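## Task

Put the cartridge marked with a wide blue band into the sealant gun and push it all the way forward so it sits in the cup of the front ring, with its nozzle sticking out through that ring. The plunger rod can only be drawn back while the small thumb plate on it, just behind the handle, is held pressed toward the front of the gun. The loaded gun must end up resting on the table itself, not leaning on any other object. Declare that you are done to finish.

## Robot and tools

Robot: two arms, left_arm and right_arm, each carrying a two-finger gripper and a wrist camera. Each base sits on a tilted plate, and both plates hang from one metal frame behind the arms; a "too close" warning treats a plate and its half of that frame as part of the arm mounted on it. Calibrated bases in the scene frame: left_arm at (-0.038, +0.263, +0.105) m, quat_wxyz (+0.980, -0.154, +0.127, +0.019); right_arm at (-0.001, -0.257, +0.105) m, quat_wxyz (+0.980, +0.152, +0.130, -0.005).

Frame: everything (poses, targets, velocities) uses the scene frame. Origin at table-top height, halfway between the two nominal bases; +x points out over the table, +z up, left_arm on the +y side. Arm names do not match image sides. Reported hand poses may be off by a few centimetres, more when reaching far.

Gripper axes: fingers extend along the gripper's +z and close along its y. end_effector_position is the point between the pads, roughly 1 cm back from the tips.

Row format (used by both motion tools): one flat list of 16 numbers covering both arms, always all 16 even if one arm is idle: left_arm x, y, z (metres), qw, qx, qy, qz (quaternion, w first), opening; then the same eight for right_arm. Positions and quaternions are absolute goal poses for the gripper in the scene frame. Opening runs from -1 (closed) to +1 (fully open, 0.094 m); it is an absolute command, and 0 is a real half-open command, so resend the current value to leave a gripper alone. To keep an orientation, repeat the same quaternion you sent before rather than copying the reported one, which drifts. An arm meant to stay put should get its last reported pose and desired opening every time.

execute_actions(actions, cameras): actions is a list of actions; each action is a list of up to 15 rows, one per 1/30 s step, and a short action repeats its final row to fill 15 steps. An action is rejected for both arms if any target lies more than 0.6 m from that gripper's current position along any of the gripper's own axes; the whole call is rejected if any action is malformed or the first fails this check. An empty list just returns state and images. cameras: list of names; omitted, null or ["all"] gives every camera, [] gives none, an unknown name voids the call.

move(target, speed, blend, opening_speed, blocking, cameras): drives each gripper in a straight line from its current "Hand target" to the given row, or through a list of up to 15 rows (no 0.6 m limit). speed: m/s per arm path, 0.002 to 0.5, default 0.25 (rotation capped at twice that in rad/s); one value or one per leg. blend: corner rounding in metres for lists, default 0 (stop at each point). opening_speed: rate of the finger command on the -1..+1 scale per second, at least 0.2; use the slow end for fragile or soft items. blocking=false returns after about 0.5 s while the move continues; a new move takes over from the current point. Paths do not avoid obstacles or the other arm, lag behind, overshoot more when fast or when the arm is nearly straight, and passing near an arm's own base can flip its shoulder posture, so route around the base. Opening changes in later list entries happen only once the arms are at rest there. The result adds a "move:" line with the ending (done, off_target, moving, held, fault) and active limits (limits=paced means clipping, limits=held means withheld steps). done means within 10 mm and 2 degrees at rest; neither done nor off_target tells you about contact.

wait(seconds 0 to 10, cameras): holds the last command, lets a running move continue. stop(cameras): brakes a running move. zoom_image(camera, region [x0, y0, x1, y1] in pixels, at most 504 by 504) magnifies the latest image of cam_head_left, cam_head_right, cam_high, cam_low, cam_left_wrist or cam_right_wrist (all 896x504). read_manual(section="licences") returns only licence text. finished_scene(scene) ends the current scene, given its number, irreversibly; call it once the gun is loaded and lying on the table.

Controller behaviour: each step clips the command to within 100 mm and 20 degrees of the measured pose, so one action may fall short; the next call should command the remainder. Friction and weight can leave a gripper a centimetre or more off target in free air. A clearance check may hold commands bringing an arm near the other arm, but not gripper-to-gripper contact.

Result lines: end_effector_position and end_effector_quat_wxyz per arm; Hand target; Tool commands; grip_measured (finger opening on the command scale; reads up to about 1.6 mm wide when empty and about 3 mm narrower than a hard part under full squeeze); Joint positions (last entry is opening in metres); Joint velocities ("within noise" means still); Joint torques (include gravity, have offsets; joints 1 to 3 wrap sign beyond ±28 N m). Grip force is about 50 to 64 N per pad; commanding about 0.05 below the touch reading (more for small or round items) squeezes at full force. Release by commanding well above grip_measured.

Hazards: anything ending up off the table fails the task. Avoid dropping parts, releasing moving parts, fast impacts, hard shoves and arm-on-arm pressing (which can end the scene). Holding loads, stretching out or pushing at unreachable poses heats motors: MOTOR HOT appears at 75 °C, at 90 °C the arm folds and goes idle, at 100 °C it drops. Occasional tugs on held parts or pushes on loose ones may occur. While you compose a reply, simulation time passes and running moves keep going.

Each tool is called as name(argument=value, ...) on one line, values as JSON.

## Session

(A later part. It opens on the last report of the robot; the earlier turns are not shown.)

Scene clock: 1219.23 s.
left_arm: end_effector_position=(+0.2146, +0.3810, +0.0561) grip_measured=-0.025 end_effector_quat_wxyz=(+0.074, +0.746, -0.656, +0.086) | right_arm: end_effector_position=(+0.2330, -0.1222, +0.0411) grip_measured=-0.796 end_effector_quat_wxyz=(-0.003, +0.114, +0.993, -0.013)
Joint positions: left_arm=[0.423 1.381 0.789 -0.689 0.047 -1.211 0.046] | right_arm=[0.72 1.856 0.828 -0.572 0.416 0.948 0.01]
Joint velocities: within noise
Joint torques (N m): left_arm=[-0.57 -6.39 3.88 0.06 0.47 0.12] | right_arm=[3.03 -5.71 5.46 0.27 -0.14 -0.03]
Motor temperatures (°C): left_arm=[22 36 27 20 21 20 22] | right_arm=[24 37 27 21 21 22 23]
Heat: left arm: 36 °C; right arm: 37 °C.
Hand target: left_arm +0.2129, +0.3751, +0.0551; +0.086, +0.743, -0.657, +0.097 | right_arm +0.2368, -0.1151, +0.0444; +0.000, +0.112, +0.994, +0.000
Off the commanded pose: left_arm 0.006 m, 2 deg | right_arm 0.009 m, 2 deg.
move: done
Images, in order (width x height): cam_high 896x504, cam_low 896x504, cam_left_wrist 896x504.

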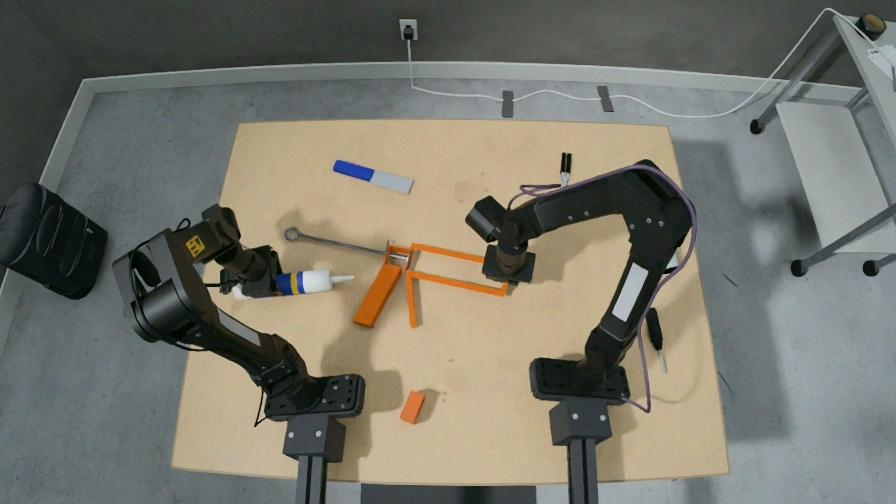

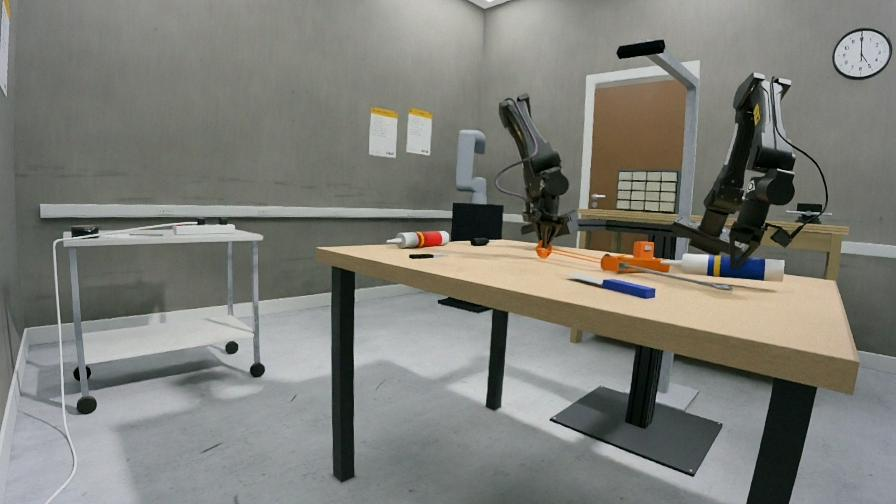

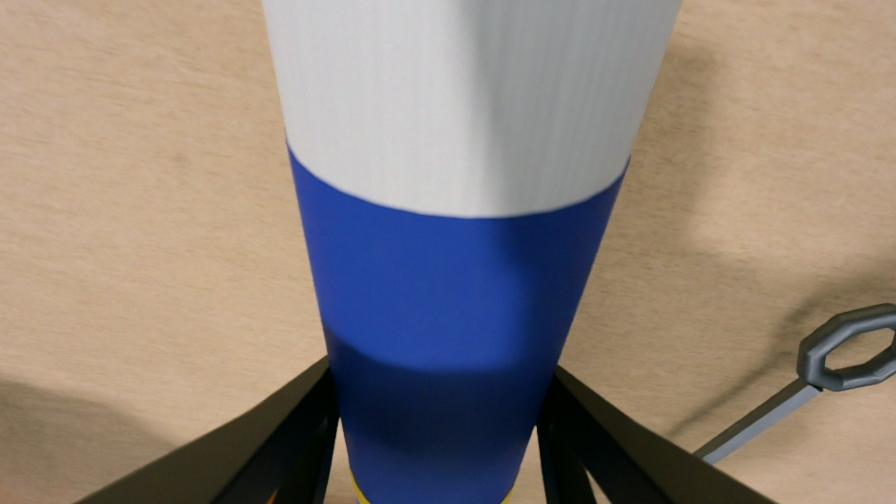

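move(target=[[0.212,0.370,0.040,-0.0865,-0.7426,0.6569,-0.0977,-0.2, 0.2368,-0.115,0.0443,0,0.1123,0.9937,0,-0.8]], speed=[0.05], cameras=["cam_left_wrist","cam_low"])

zoom_image(camera="cam_low", region=[600, 200, 820, 310])

Scene clock: 1227.30 s.
left_arm: end_effector_position=(+0.2139, +0.3771, +0.0418) grip_measured=-0.025 end_effector_quat_wxyz=(+0.074, +0.746, -0.656, +0.088) | right_arm: end_effector_position=(+0.2330, -0.1222, +0.0411) grip_measured=-0.796 end_effector_quat_wxyz=(-0.003, +0.114, +0.993, -0.013)
Joint positions: left_arm=[0.423 1.416 0.754 -0.617 0.051 -1.211 0.046] | right_arm=[0.72 1.856 0.828 -0.572 0.416 0.948 0.01]
Joint velocities: within noise
Joint torques (N m): left_arm=[-1.11 -6.27 3.51 0.11 0.42 0.06] | right_arm=[3.03 -5.72 5.49 0.27 -0.14 -0.03]
Motor temperatures (°C): left_arm=[22 35 27 20 21 20 22] | right_arm=[24 37 27 21 21 22 23]
Heat: left arm: 35 °C; right arm: 37 °C.
Hand target: left_arm +0.2120, +0.3701, +0.0402; +0.086, +0.743, -0.657, +0.098 | right_arm +0.2368, -0.1151, +0.0444; +0.000, +0.112, +0.994, +0.000
Off the commanded pose: left_arm 0.008 m, 2 deg | right_arm 0.009 m, 2 deg.
move: done
Images, in order (width x height): cam_low 896x504, cam_left_wrist 896x504.

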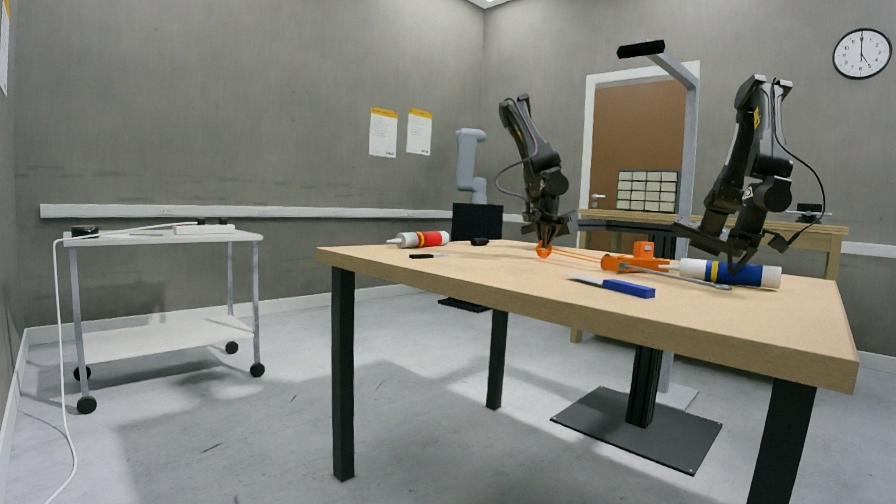

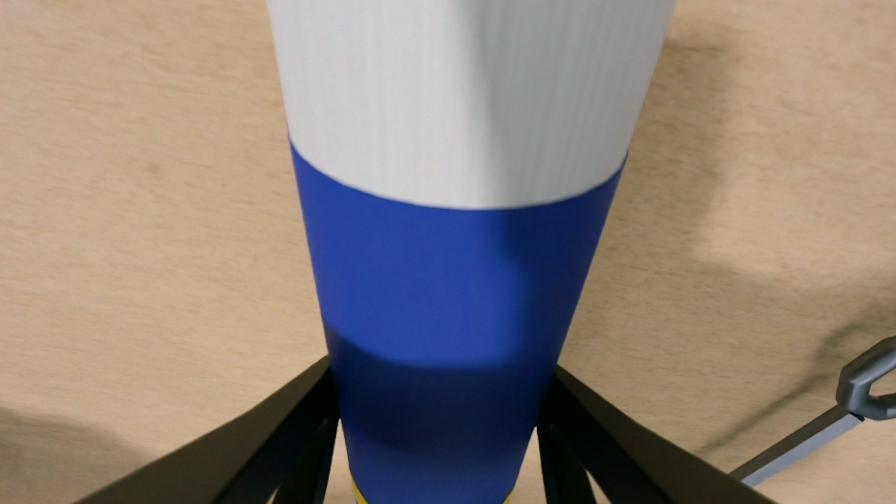

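Scaled by 2.291 from the camera's 896x504 image, which has a finer 1280x720 frame.

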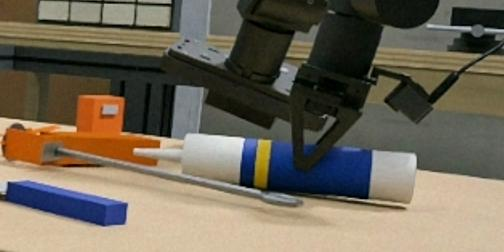

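move(target=[[0.212,0.370,0.040,-0.0865,-0.7426,0.6569,-0.0977,0.3, 0.2368,-0.115,0.0443,0,0.1123,0.9937,0,-0.8],[0.215,0.375,0.15,-0.0865,-0.7426,0.6569,-0.0977,1, 0.2368,-0.115,0.0443,0,0.1123,0.9937,0,-0.8],[0.23,0.36,0.17,0,-0.06,0.998,0,1, 0.2368,-0.115,0.0443,0,0.1123,0.9937,0,-0.8],[0.22,0.375,0.15,0,0.6626,0.749,0,1, 0.2368,-0.115,0.0443,0,0.1123,0.9937,0,-0.8]], speed=[0.05,0.07,0.3,0.3], opening_speed=1)

Scene clock: 1243.57 s.
left_arm: end_effector_position=(+0.2235, +0.3769, +0.1498) grip_measured=+0.998 end_effector_quat_wxyz=(-0.009, +0.662, +0.750, +0.002) | right_arm: end_effector_position=(+0.2330, -0.1222, +0.0411) grip_measured=-0.796 end_effector_quat_wxyz=(-0.003, +0.114, +0.993, -0.013)
Joint positions: left_arm=[0.093 1.208 0.991 -1.064 -0.292 1.616 0.094] | right_arm=[0.72 1.856 0.828 -0.572 0.416 0.948 0.01]
Joint velocities: within noise
Joint torques (N m): left_arm=[-0.5 -7.72 3.97 0.3 0.19 0.13] | right_arm=[3.04 -5.71 5.49 0.27 -0.13 -0.03]
Motor temperatures (°C): left_arm=[22 33 27 20 21 20 22] | right_arm=[24 37 27 21 21 22 23]
Heat: left arm: 33 °C; right arm: 37 °C.
Hand target: left_arm +0.2200, +0.3750, +0.1499; -0.001, +0.663, +0.749, +0.000 | right_arm +0.2368, -0.1151, +0.0444; +0.000, +0.112, +0.994, +0.000
Off the commanded pose: left_arm 0.004 m, 1 deg | right_arm 0.009 m, 2 deg.
move: done; target 2's new opening was sent with left_arm's hand 0.011 m and 2 deg from that target

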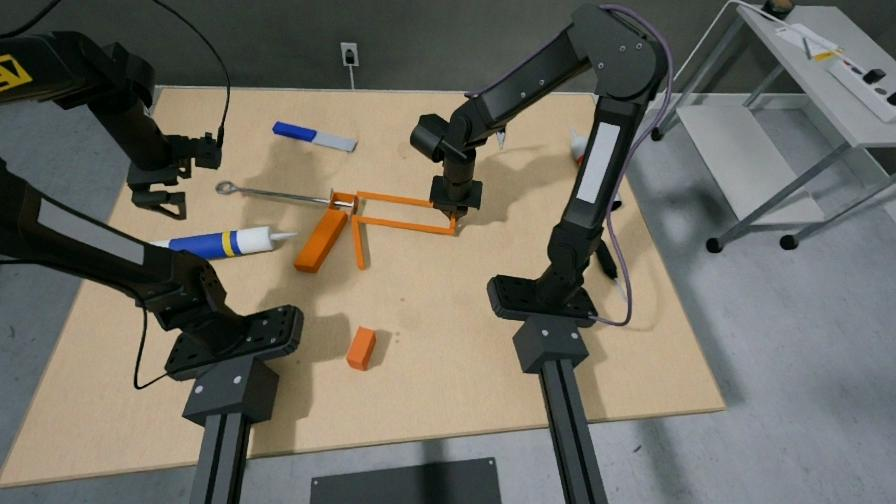

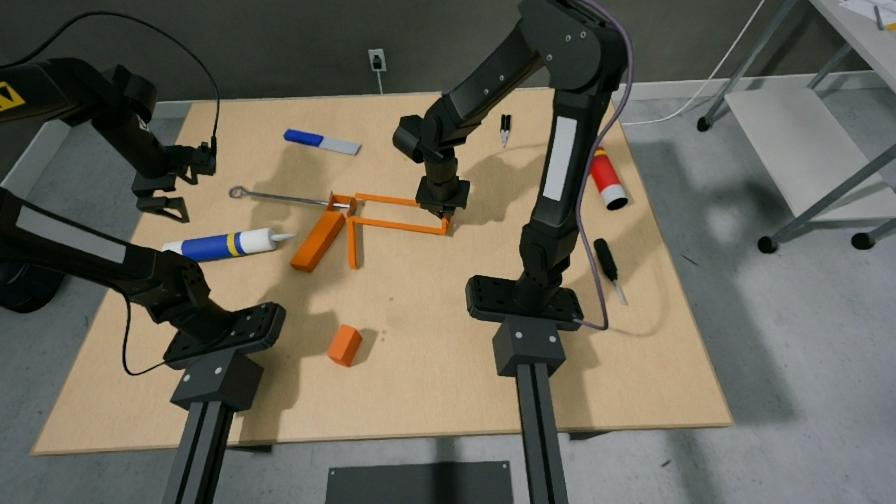

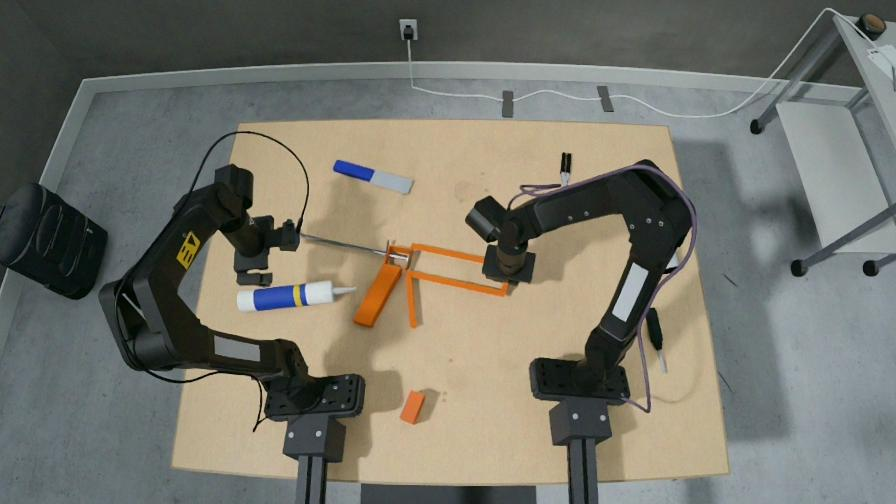

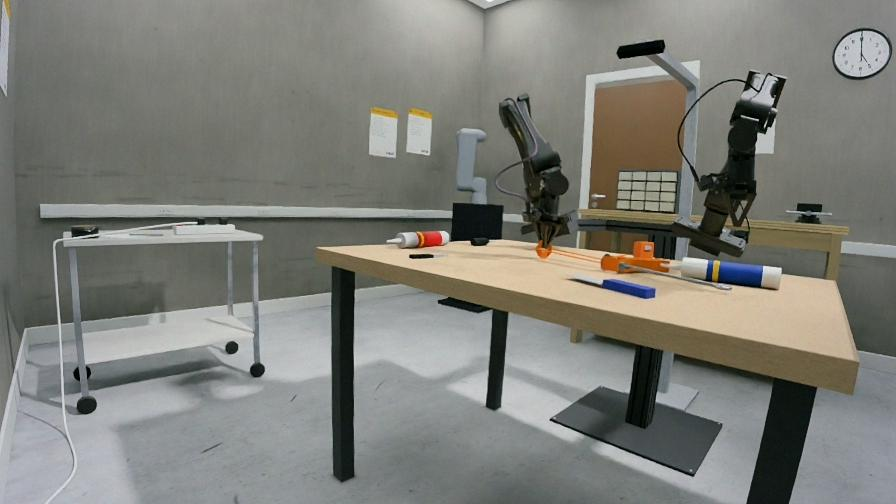

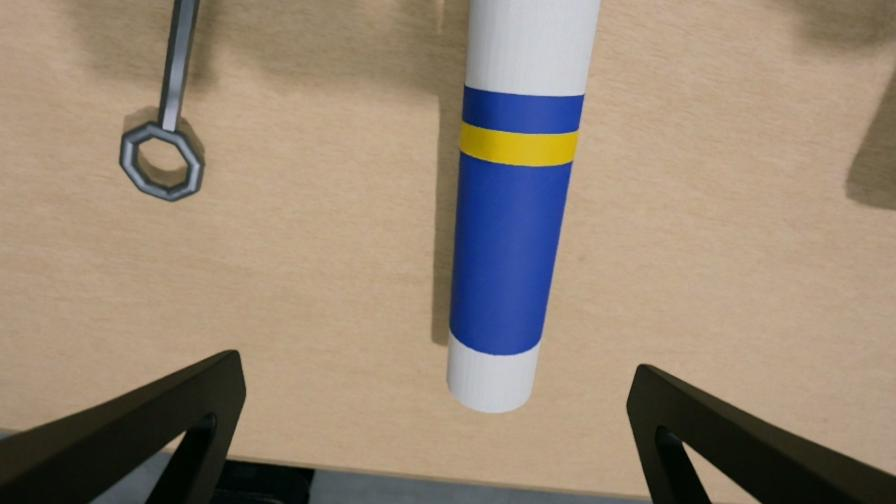

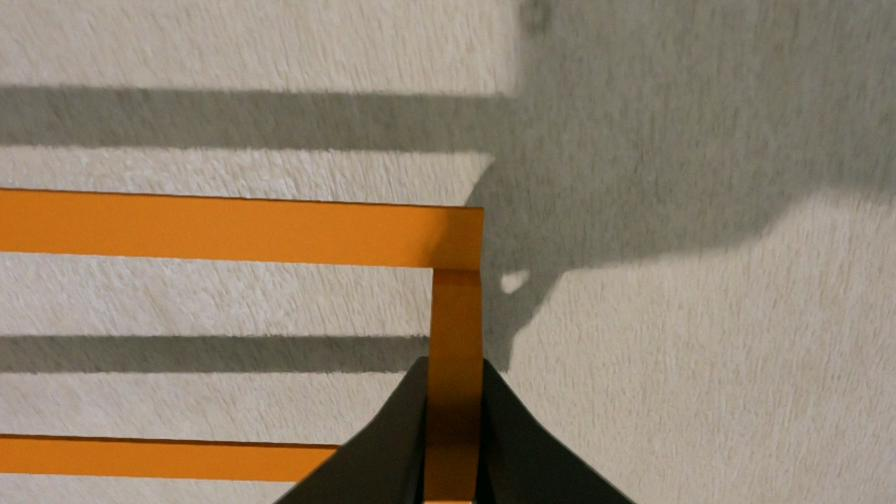

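move(target=[[0.1945,0.370,0.11,0.0783,0.659,0.7449,-0.0692,1, 0.2310,-0.1225,0.038,0,0.1123,0.9937,0,0.3],[0.1945,0.370,0.055,0.0783,0.659,0.7449,-0.0692,1, 0.2310,-0.1225,0.11,0,0.1123,0.9937,0,0.3],[0.1945,0.370,0.045,0.0783,0.659,0.7449,-0.0692,1, 0.233,-0.22,0.20,-0.10,0.41,0.90,0.10,1]], speed=[0.08,0.08,0.15], opening_speed=1)

Scene clock: 1278.47 s.
left_arm: end_effector_position=(+0.2013, +0.3767, +0.0516) grip_measured=+0.998 end_effector_quat_wxyz=(+0.076, +0.657, +0.748, -0.051) | right_arm: end_effector_position=(+0.2282, -0.2194, +0.1902) grip_measured=+0.998 end_effector_quat_wxyz=(-0.105, +0.403, +0.905, +0.087)
Joint positions: left_arm=[0.408 1.315 0.692 -0.623 0.006 1.917 0.094] | right_arm=[0.438 1.247 1.017 -1.241 0.114 1.247 0.094]
Joint velocities: within noise
Joint torques (N m): left_arm=[-0.25 -4.63 3.02 0.22 0.32 0.12] | right_arm=[1.1 -4.27 8.69 0.04 -0.27 0.1]
Motor temperatures (°C): left_arm=[22 33 26 20 21 20 21] | right_arm=[24 37 27 21 21 22 23]
Heat: left arm: 33 °C; right arm: 37 °C.
Hand target: left_arm +0.1945, +0.3701, +0.0455; +0.078, +0.659, +0.745, -0.069 | right_arm +0.2328, -0.2201, +0.1998; -0.100, +0.410, +0.901, +0.100
Off the commanded pose: left_arm 0.012 m, 2 deg | right_arm 0.011 m, 2 deg.
move: off_target (left_arm, right_arm); target 3's new opening was sent with right_arm's hand 0.011 m and 2 deg from that target

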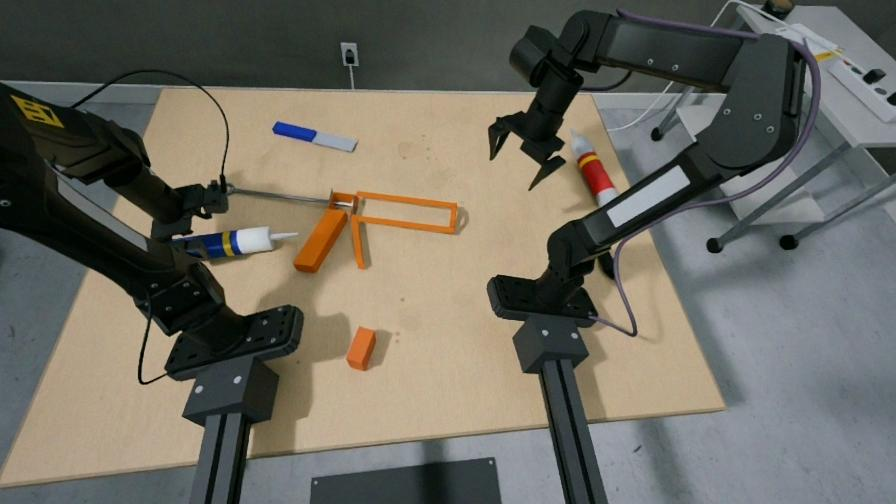

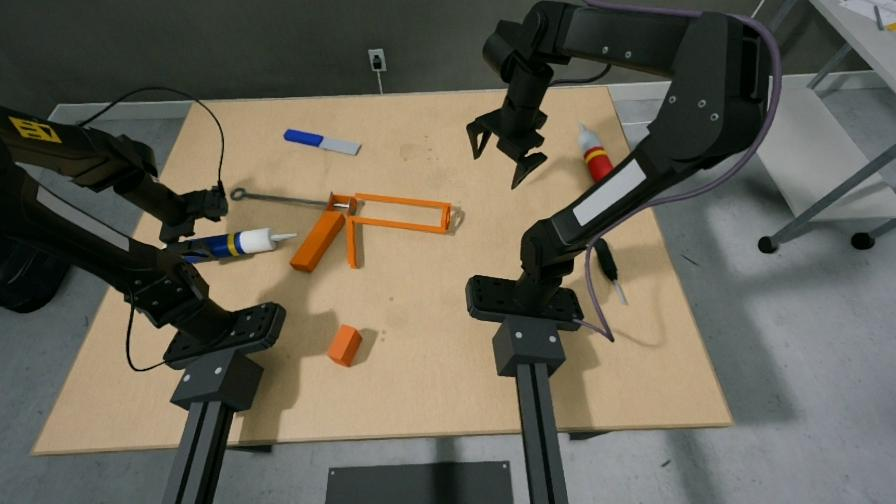

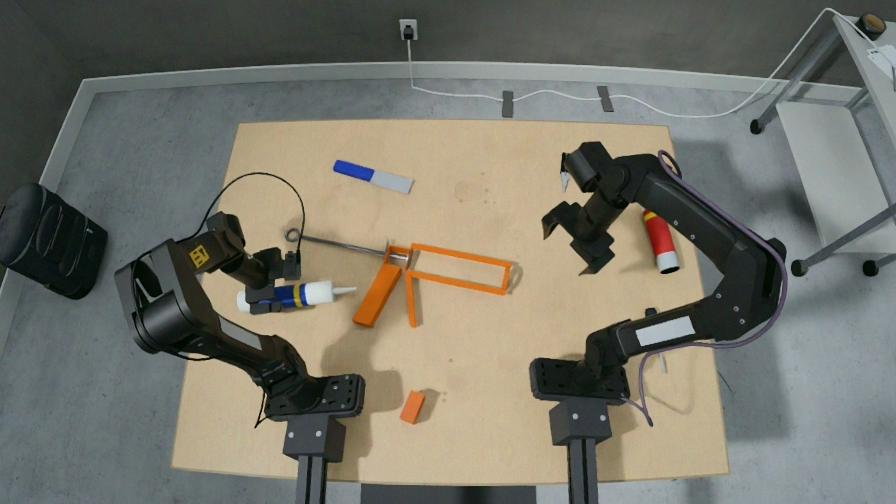

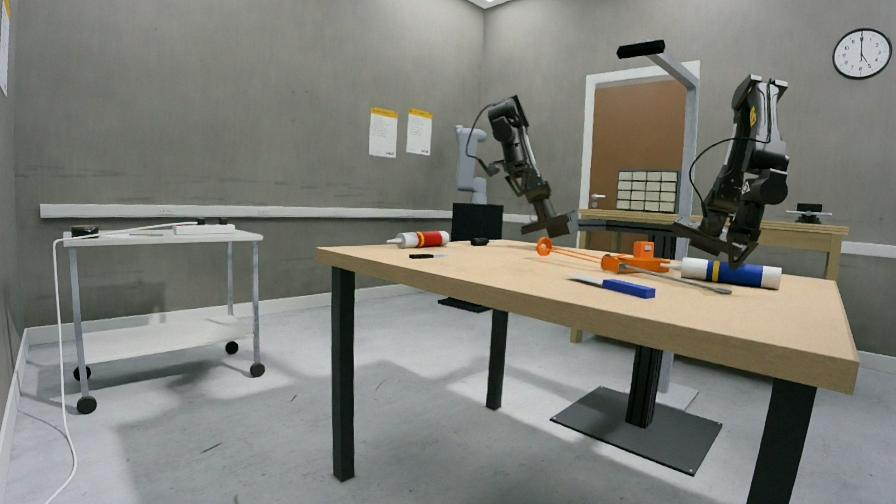

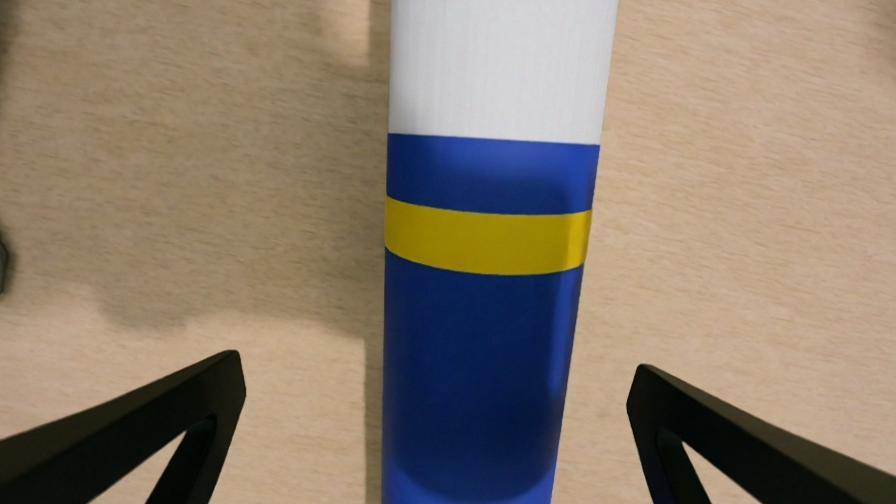

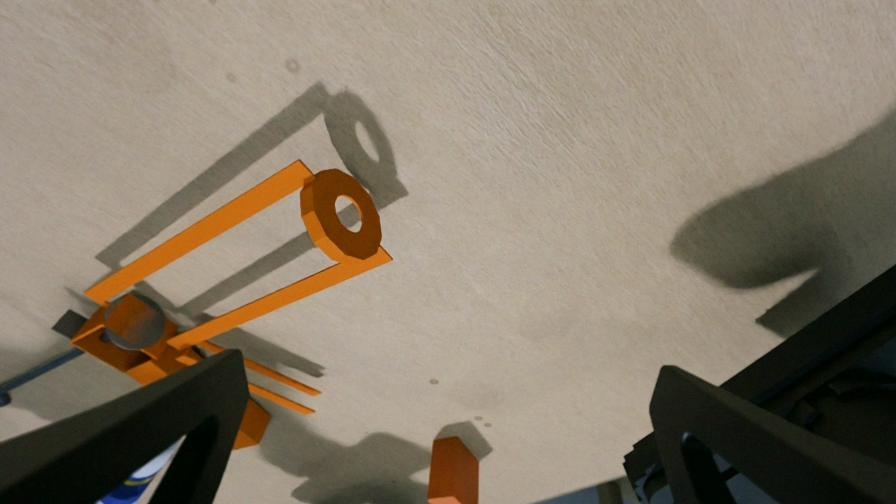

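move(target=[[0.1865,0.3625,0.040,0.0783,0.659,0.7449,-0.0692,1, 0.233,-0.232,0.11,-0.2236,0.6708,0.6708,0.2236,1]], speed=[0.08], cameras=["cam_left_wrist","cam_right_wrist","cam_low"])

Scene clock: 1299.77 s.
left_arm: end_effector_position=(+0.1904, +0.3693, +0.0427) grip_measured=+0.998 end_effector_quat_wxyz=(+0.073, +0.658, +0.747, -0.059) | right_arm: end_effector_position=(+0.2361, -0.2355, +0.1127) grip_measured=+0.998 end_effector_quat_wxyz=(-0.214, +0.668, +0.677, +0.221)
Joint positions: left_arm=[0.408 1.315 0.641 -0.588 0.006 1.917 0.094] | right_arm=[-0.121 1.234 0.695 -0.828 -0.35 1.379 0.094]
Joint velocities: within noise
Joint torques (N m): left_arm=[-1.06 -5.64 2.85 0.2 0.31 0.02] | right_arm=[0.65 -3.14 3.64 0.23 -0.44 0.06]
Motor temperatures (°C): left_arm=[22 32 25 20 21 20 20] | right_arm=[23 37 28 21 21 22 23]
Heat: left arm: 32 °C; right arm: 37 °C.
Hand target: left_arm +0.1865, +0.3626, +0.0402; +0.078, +0.659, +0.745, -0.069 | right_arm +0.2329, -0.2321, +0.1101; -0.224, +0.671, +0.671, +0.223
Off the commanded pose: left_arm 0.008 m, 1 deg | right_arm 0.005 m, 1 deg.
move: done
Images, in order (width x height): cam_low 896x504, cam_left_wrist 896x504, cam_right_wrist 896x504.

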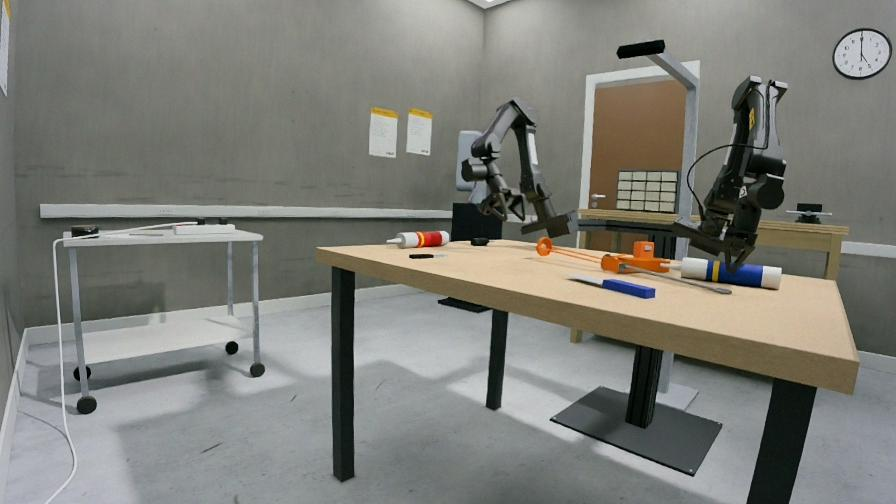

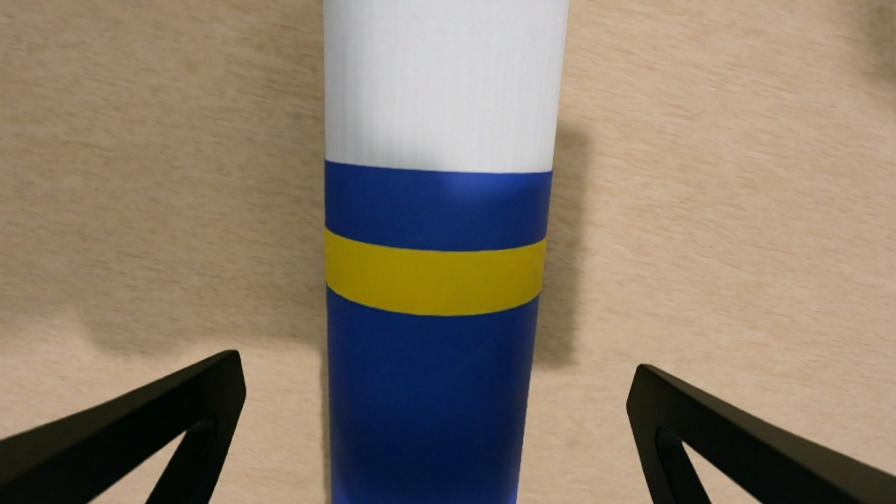

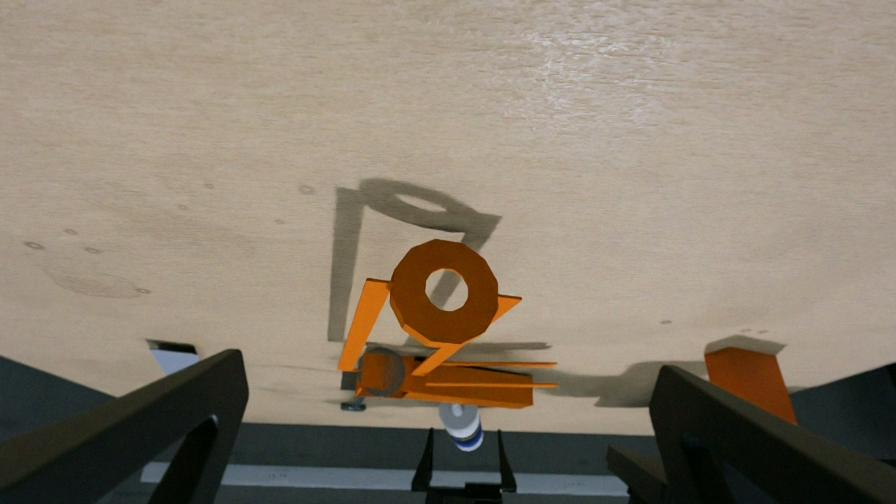

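move(target=[[0.1865,0.3625,0.040,0.0783,0.659,0.7449,-0.0692,-0.2, 0.233,-0.232,0.11,-0.2236,0.6708,0.6708,0.2236,1],[0.1885,0.3625,0.12,0.0783,0.659,0.7449,-0.0692,-0.2, 0.233,-0.232,0.11,-0.2236,0.6708,0.6708,0.2236,1]], speed=[0.08,0.1], opening_speed=0.6, cameras=["cam_left_wrist","cam_right_wrist","cam_low"])

Scene clock: 1308.70 s.
left_arm: end_effector_position=(+0.1793, +0.3618, +0.1045) grip_measured=-0.064 end_effector_quat_wxyz=(+0.063, +0.660, +0.744, -0.082) | right_arm: end_effector_position=(+0.2364, -0.2353, +0.1128) grip_measured=+0.998 end_effector_quat_wxyz=(-0.214, +0.668, +0.677, +0.222)
Joint positions: left_arm=[0.339 1.145 0.764 -0.932 -0.013 1.853 0.044] | right_arm=[-0.121 1.234 0.695 -0.826 -0.351 1.38 0.094]
Joint velocities: within noise
Joint torques (N m): left_arm=[-2.15 -7.99 7.73 -0.21 0.27 -0.1] | right_arm=[0.65 -3.15 3.66 0.16 -0.5 0.1]
Motor temperatures (°C): left_arm=[22 32 25 20 21 20 20] | right_arm=[23 37 27 21 21 22 23]
Heat: left arm: 32 °C; right arm: 37 °C.
Hand target: left_arm +0.1882, +0.3625, +0.1193; +0.079, +0.659, +0.745, -0.069 | right_arm +0.2330, -0.2321, +0.1101; -0.224, +0.671, +0.671, +0.224
Off the commanded pose: left_arm 0.018 m, 2 deg | right_arm 0.005 m, 1 deg.
move: off_target (left_arm)
Images, in order (width x height): cam_low 896x504, cam_left_wrist 896x504, cam_right_wrist 896x504.

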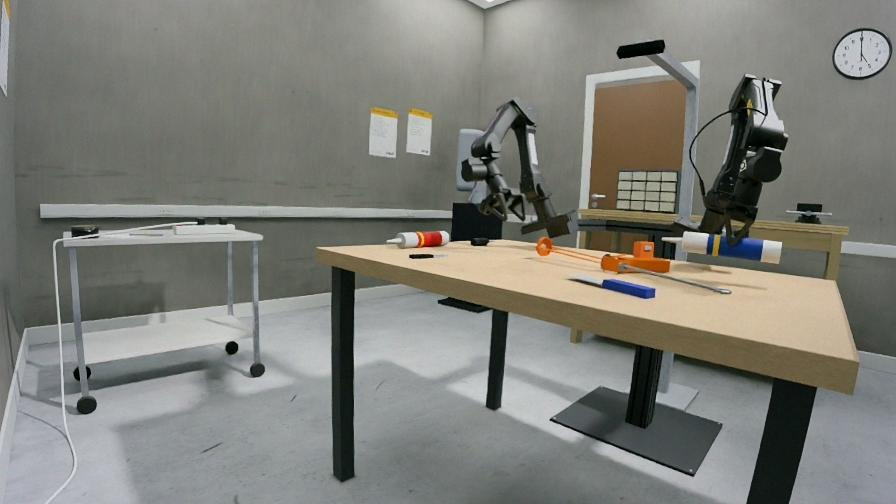

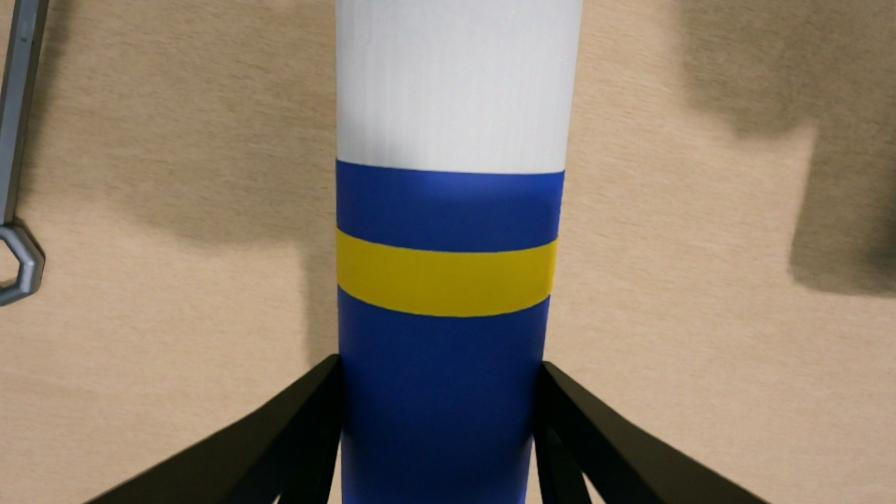

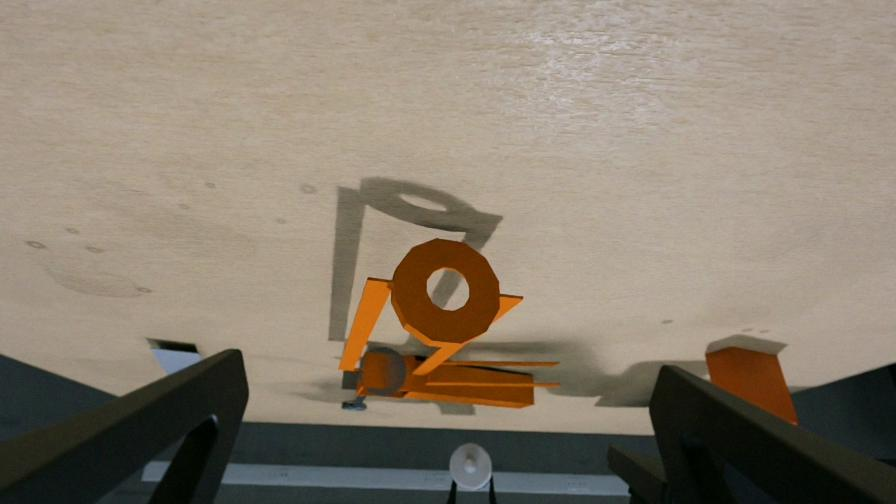

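move(target=[[0.21,0.34,0.19,0.0783,0.659,0.7449,-0.0692,-0.25, 0.233,-0.232,0.11,-0.2236,0.6708,0.6708,0.2236,1],[0.27,0.11,0.17,-0.0045,0.7716,0.6361,0.0054,-0.25, 0.233,-0.232,0.11,-0.2236,0.6708,0.6708,0.2236,1]], speed=[0.12,0.15])

Scene clock: 1347.50 s.
left_arm: end_effector_position=(+0.2640, +0.1170, +0.1580) grip_measured=-0.064 end_effector_quat_wxyz=(-0.017, +0.771, +0.636, -0.002) | right_arm: end_effector_position=(+0.2364, -0.2353, +0.1128) grip_measured=+0.998 end_effector_quat_wxyz=(-0.214, +0.668, +0.677, +0.222)
Joint positions: left_arm=[-0.784 1.856 1.374 -1.157 -0.402 0.996 0.044] | right_arm=[-0.121 1.234 0.695 -0.826 -0.351 1.38 0.094]
Joint velocities: within noise
Joint torques (N m): left_arm=[-5.85 -8.21 8.55 -0.01 -0.07 -0.14] | right_arm=[0.65 -3.15 3.64 0.16 -0.5 0.1]
Motor temperatures (°C): left_arm=[22 32 27 20 21 20 22] | right_arm=[23 36 26 21 21 22 23]
Heat: left arm: 32 °C; right arm: 36 °C.
Hand target: left_arm +0.2696, +0.1101, +0.1699; -0.004, +0.772, +0.636, +0.005 | right_arm +0.2330, -0.2321, +0.1101; -0.224, +0.671, +0.671, +0.223
Off the commanded pose: left_arm 0.015 m, 2 deg | right_arm 0.005 m, 1 deg.
move: off_target (left_arm)

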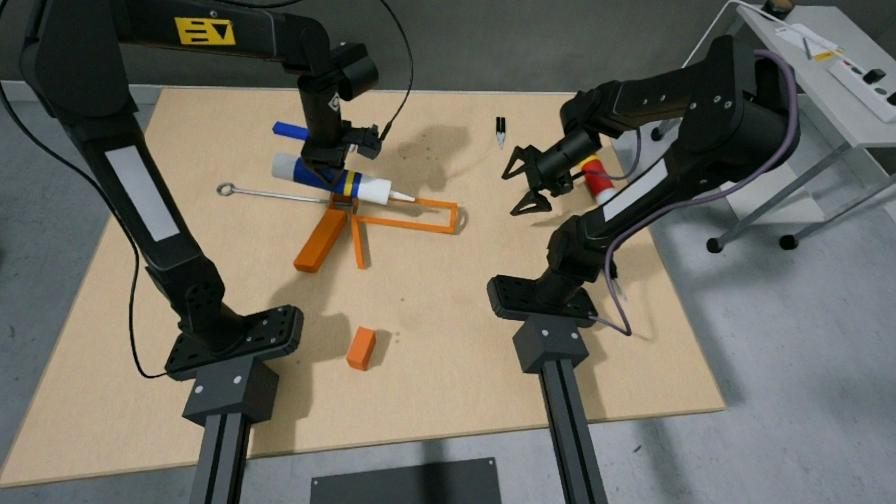

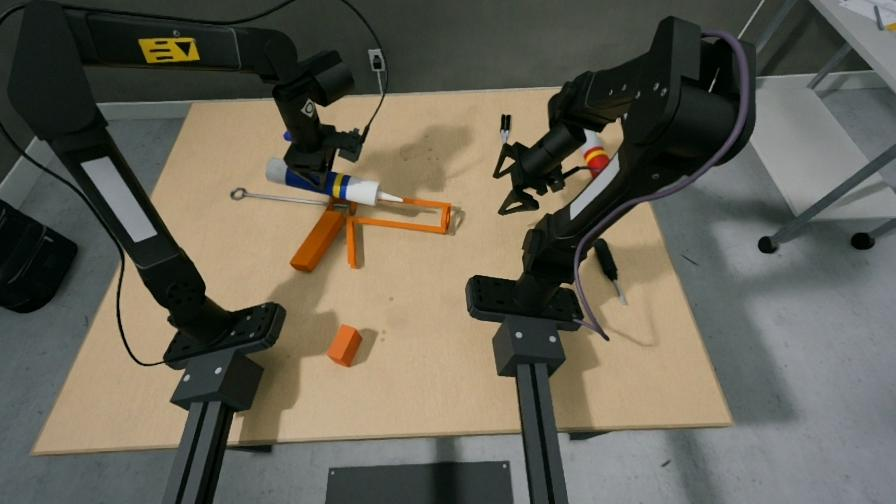

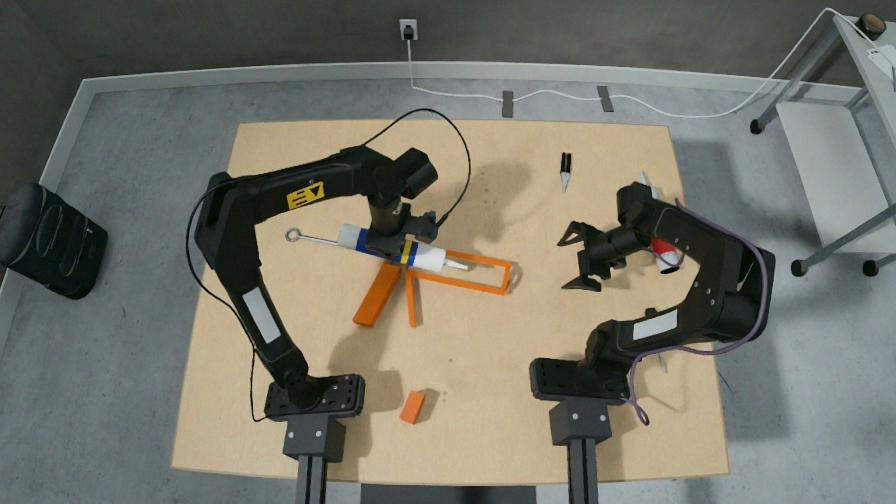

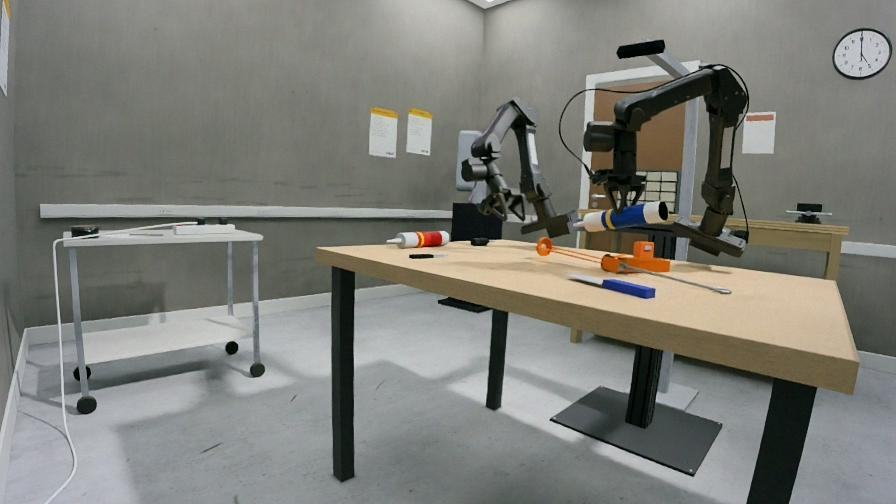

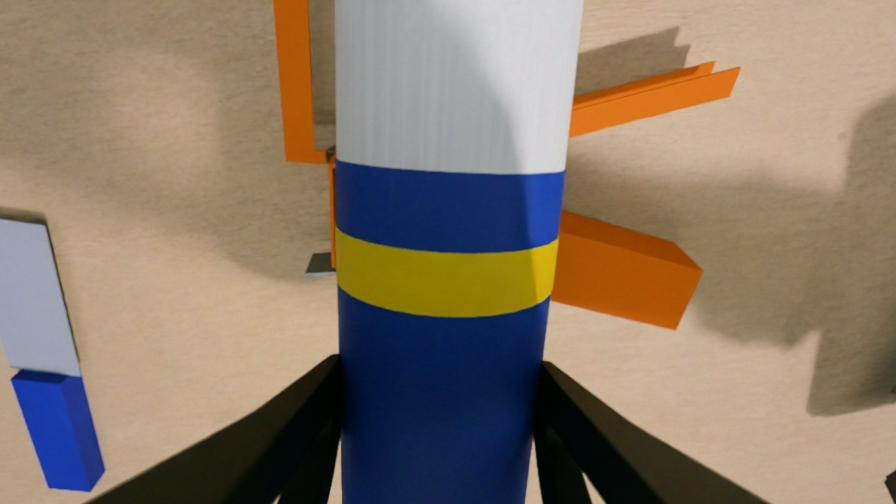

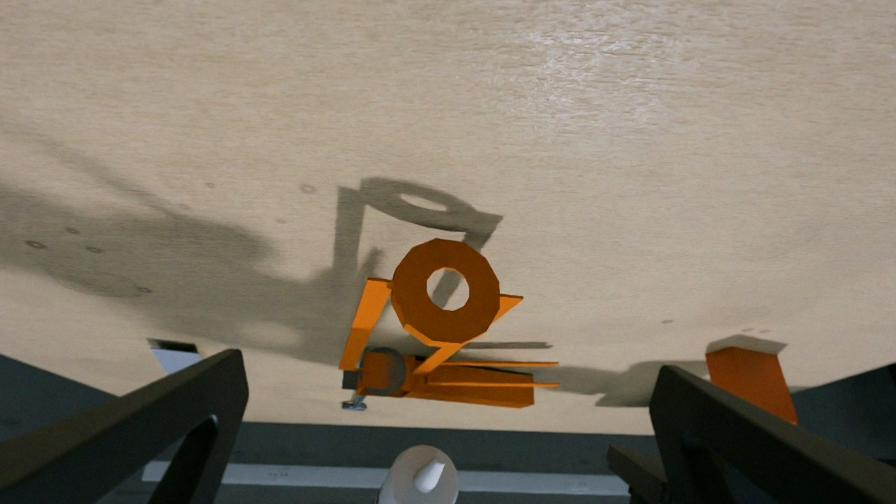

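move(target=[[0.273,0.060,0.105,-0.0045,0.7716,0.6361,0.0054,-0.25, 0.233,-0.232,0.11,-0.2236,0.6708,0.6708,0.2236,1]], speed=[0.1], cameras=["cam_left_wrist","cam_right_wrist","cam_high","cam_low"])

Scene clock: 1353.93 s.
left_arm: end_effector_position=(+0.2672, +0.0740, +0.0946) grip_measured=-0.064 end_effector_quat_wxyz=(-0.024, +0.770, +0.638, -0.001) | right_arm: end_effector_position=(+0.2364, -0.2353, +0.1128) grip_measured=+0.998 end_effector_quat_wxyz=(-0.214, +0.668, +0.677, +0.222)
Joint positions: left_arm=[-0.791 2.067 1.374 -0.964 -0.404 0.979 0.044] | right_arm=[-0.121 1.234 0.695 -0.826 -0.351 1.38 0.094]
Joint velocities: within noise
Joint torques (N m): left_arm=[-7.17 -9.59 7.6 0.15 -0.05 -0.12] | right_arm=[0.65 -3.15 3.64 0.17 -0.5 0.1]
Motor temperatures (°C): left_arm=[23 33 28 20 21 20 22] | right_arm=[23 36 26 21 21 22 23]
Heat: left arm: 33 °C; right arm: 36 °C.
Hand target: left_arm +0.2725, +0.0603, +0.1052; -0.004, +0.772, +0.636, +0.005 | right_arm +0.2330, -0.2321, +0.1101; -0.224, +0.671, +0.671, +0.223
Off the commanded pose: left_arm 0.018 m, 2 deg | right_arm 0.005 m, 1 deg.
move: off_target (left_arm)
Images, in order (width x height): cam_high 896x504, cam_low 896x504, cam_left_wrist 896x504, cam_right_wrist 896x504.

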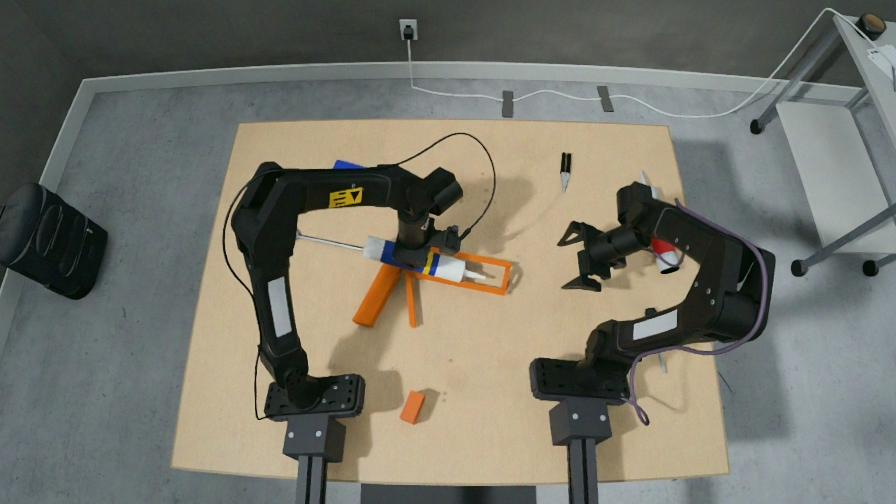

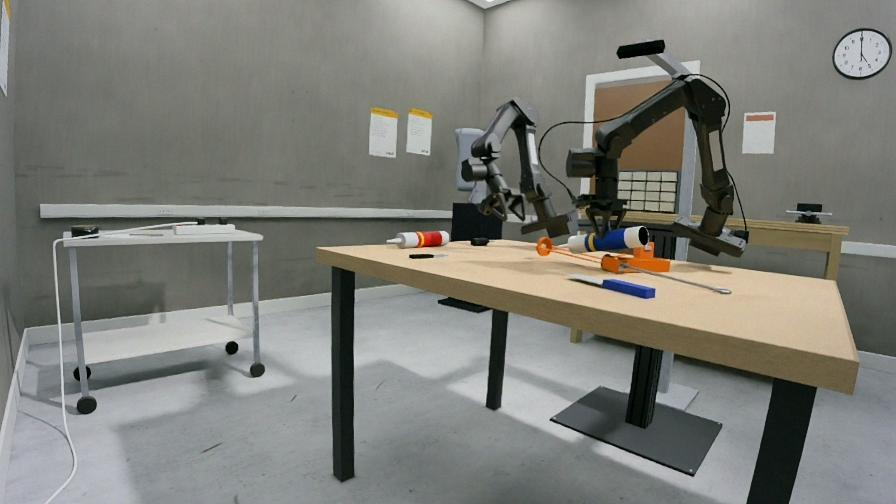

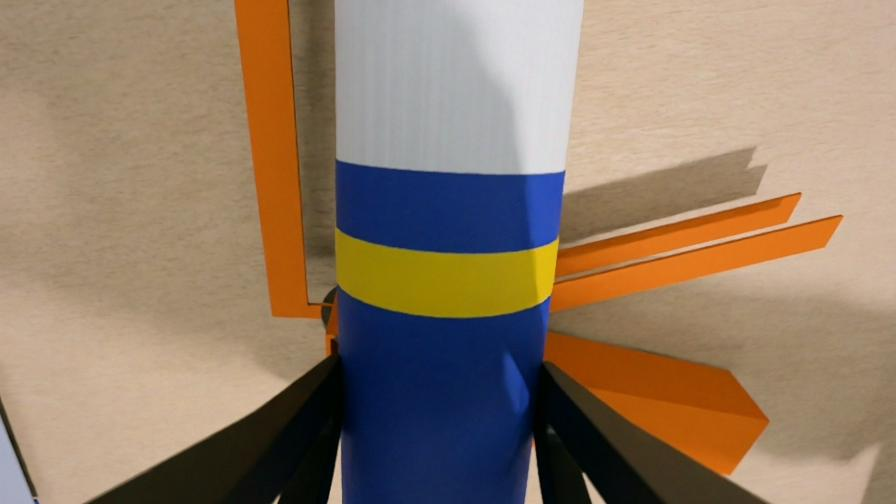

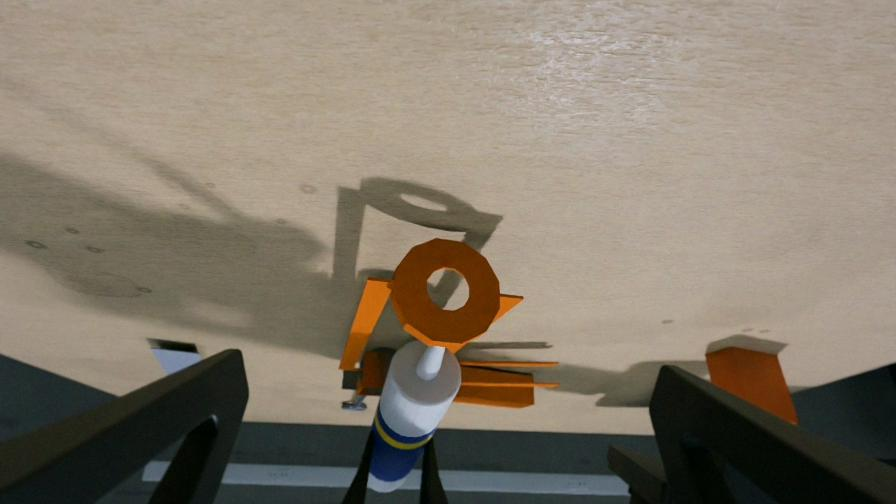

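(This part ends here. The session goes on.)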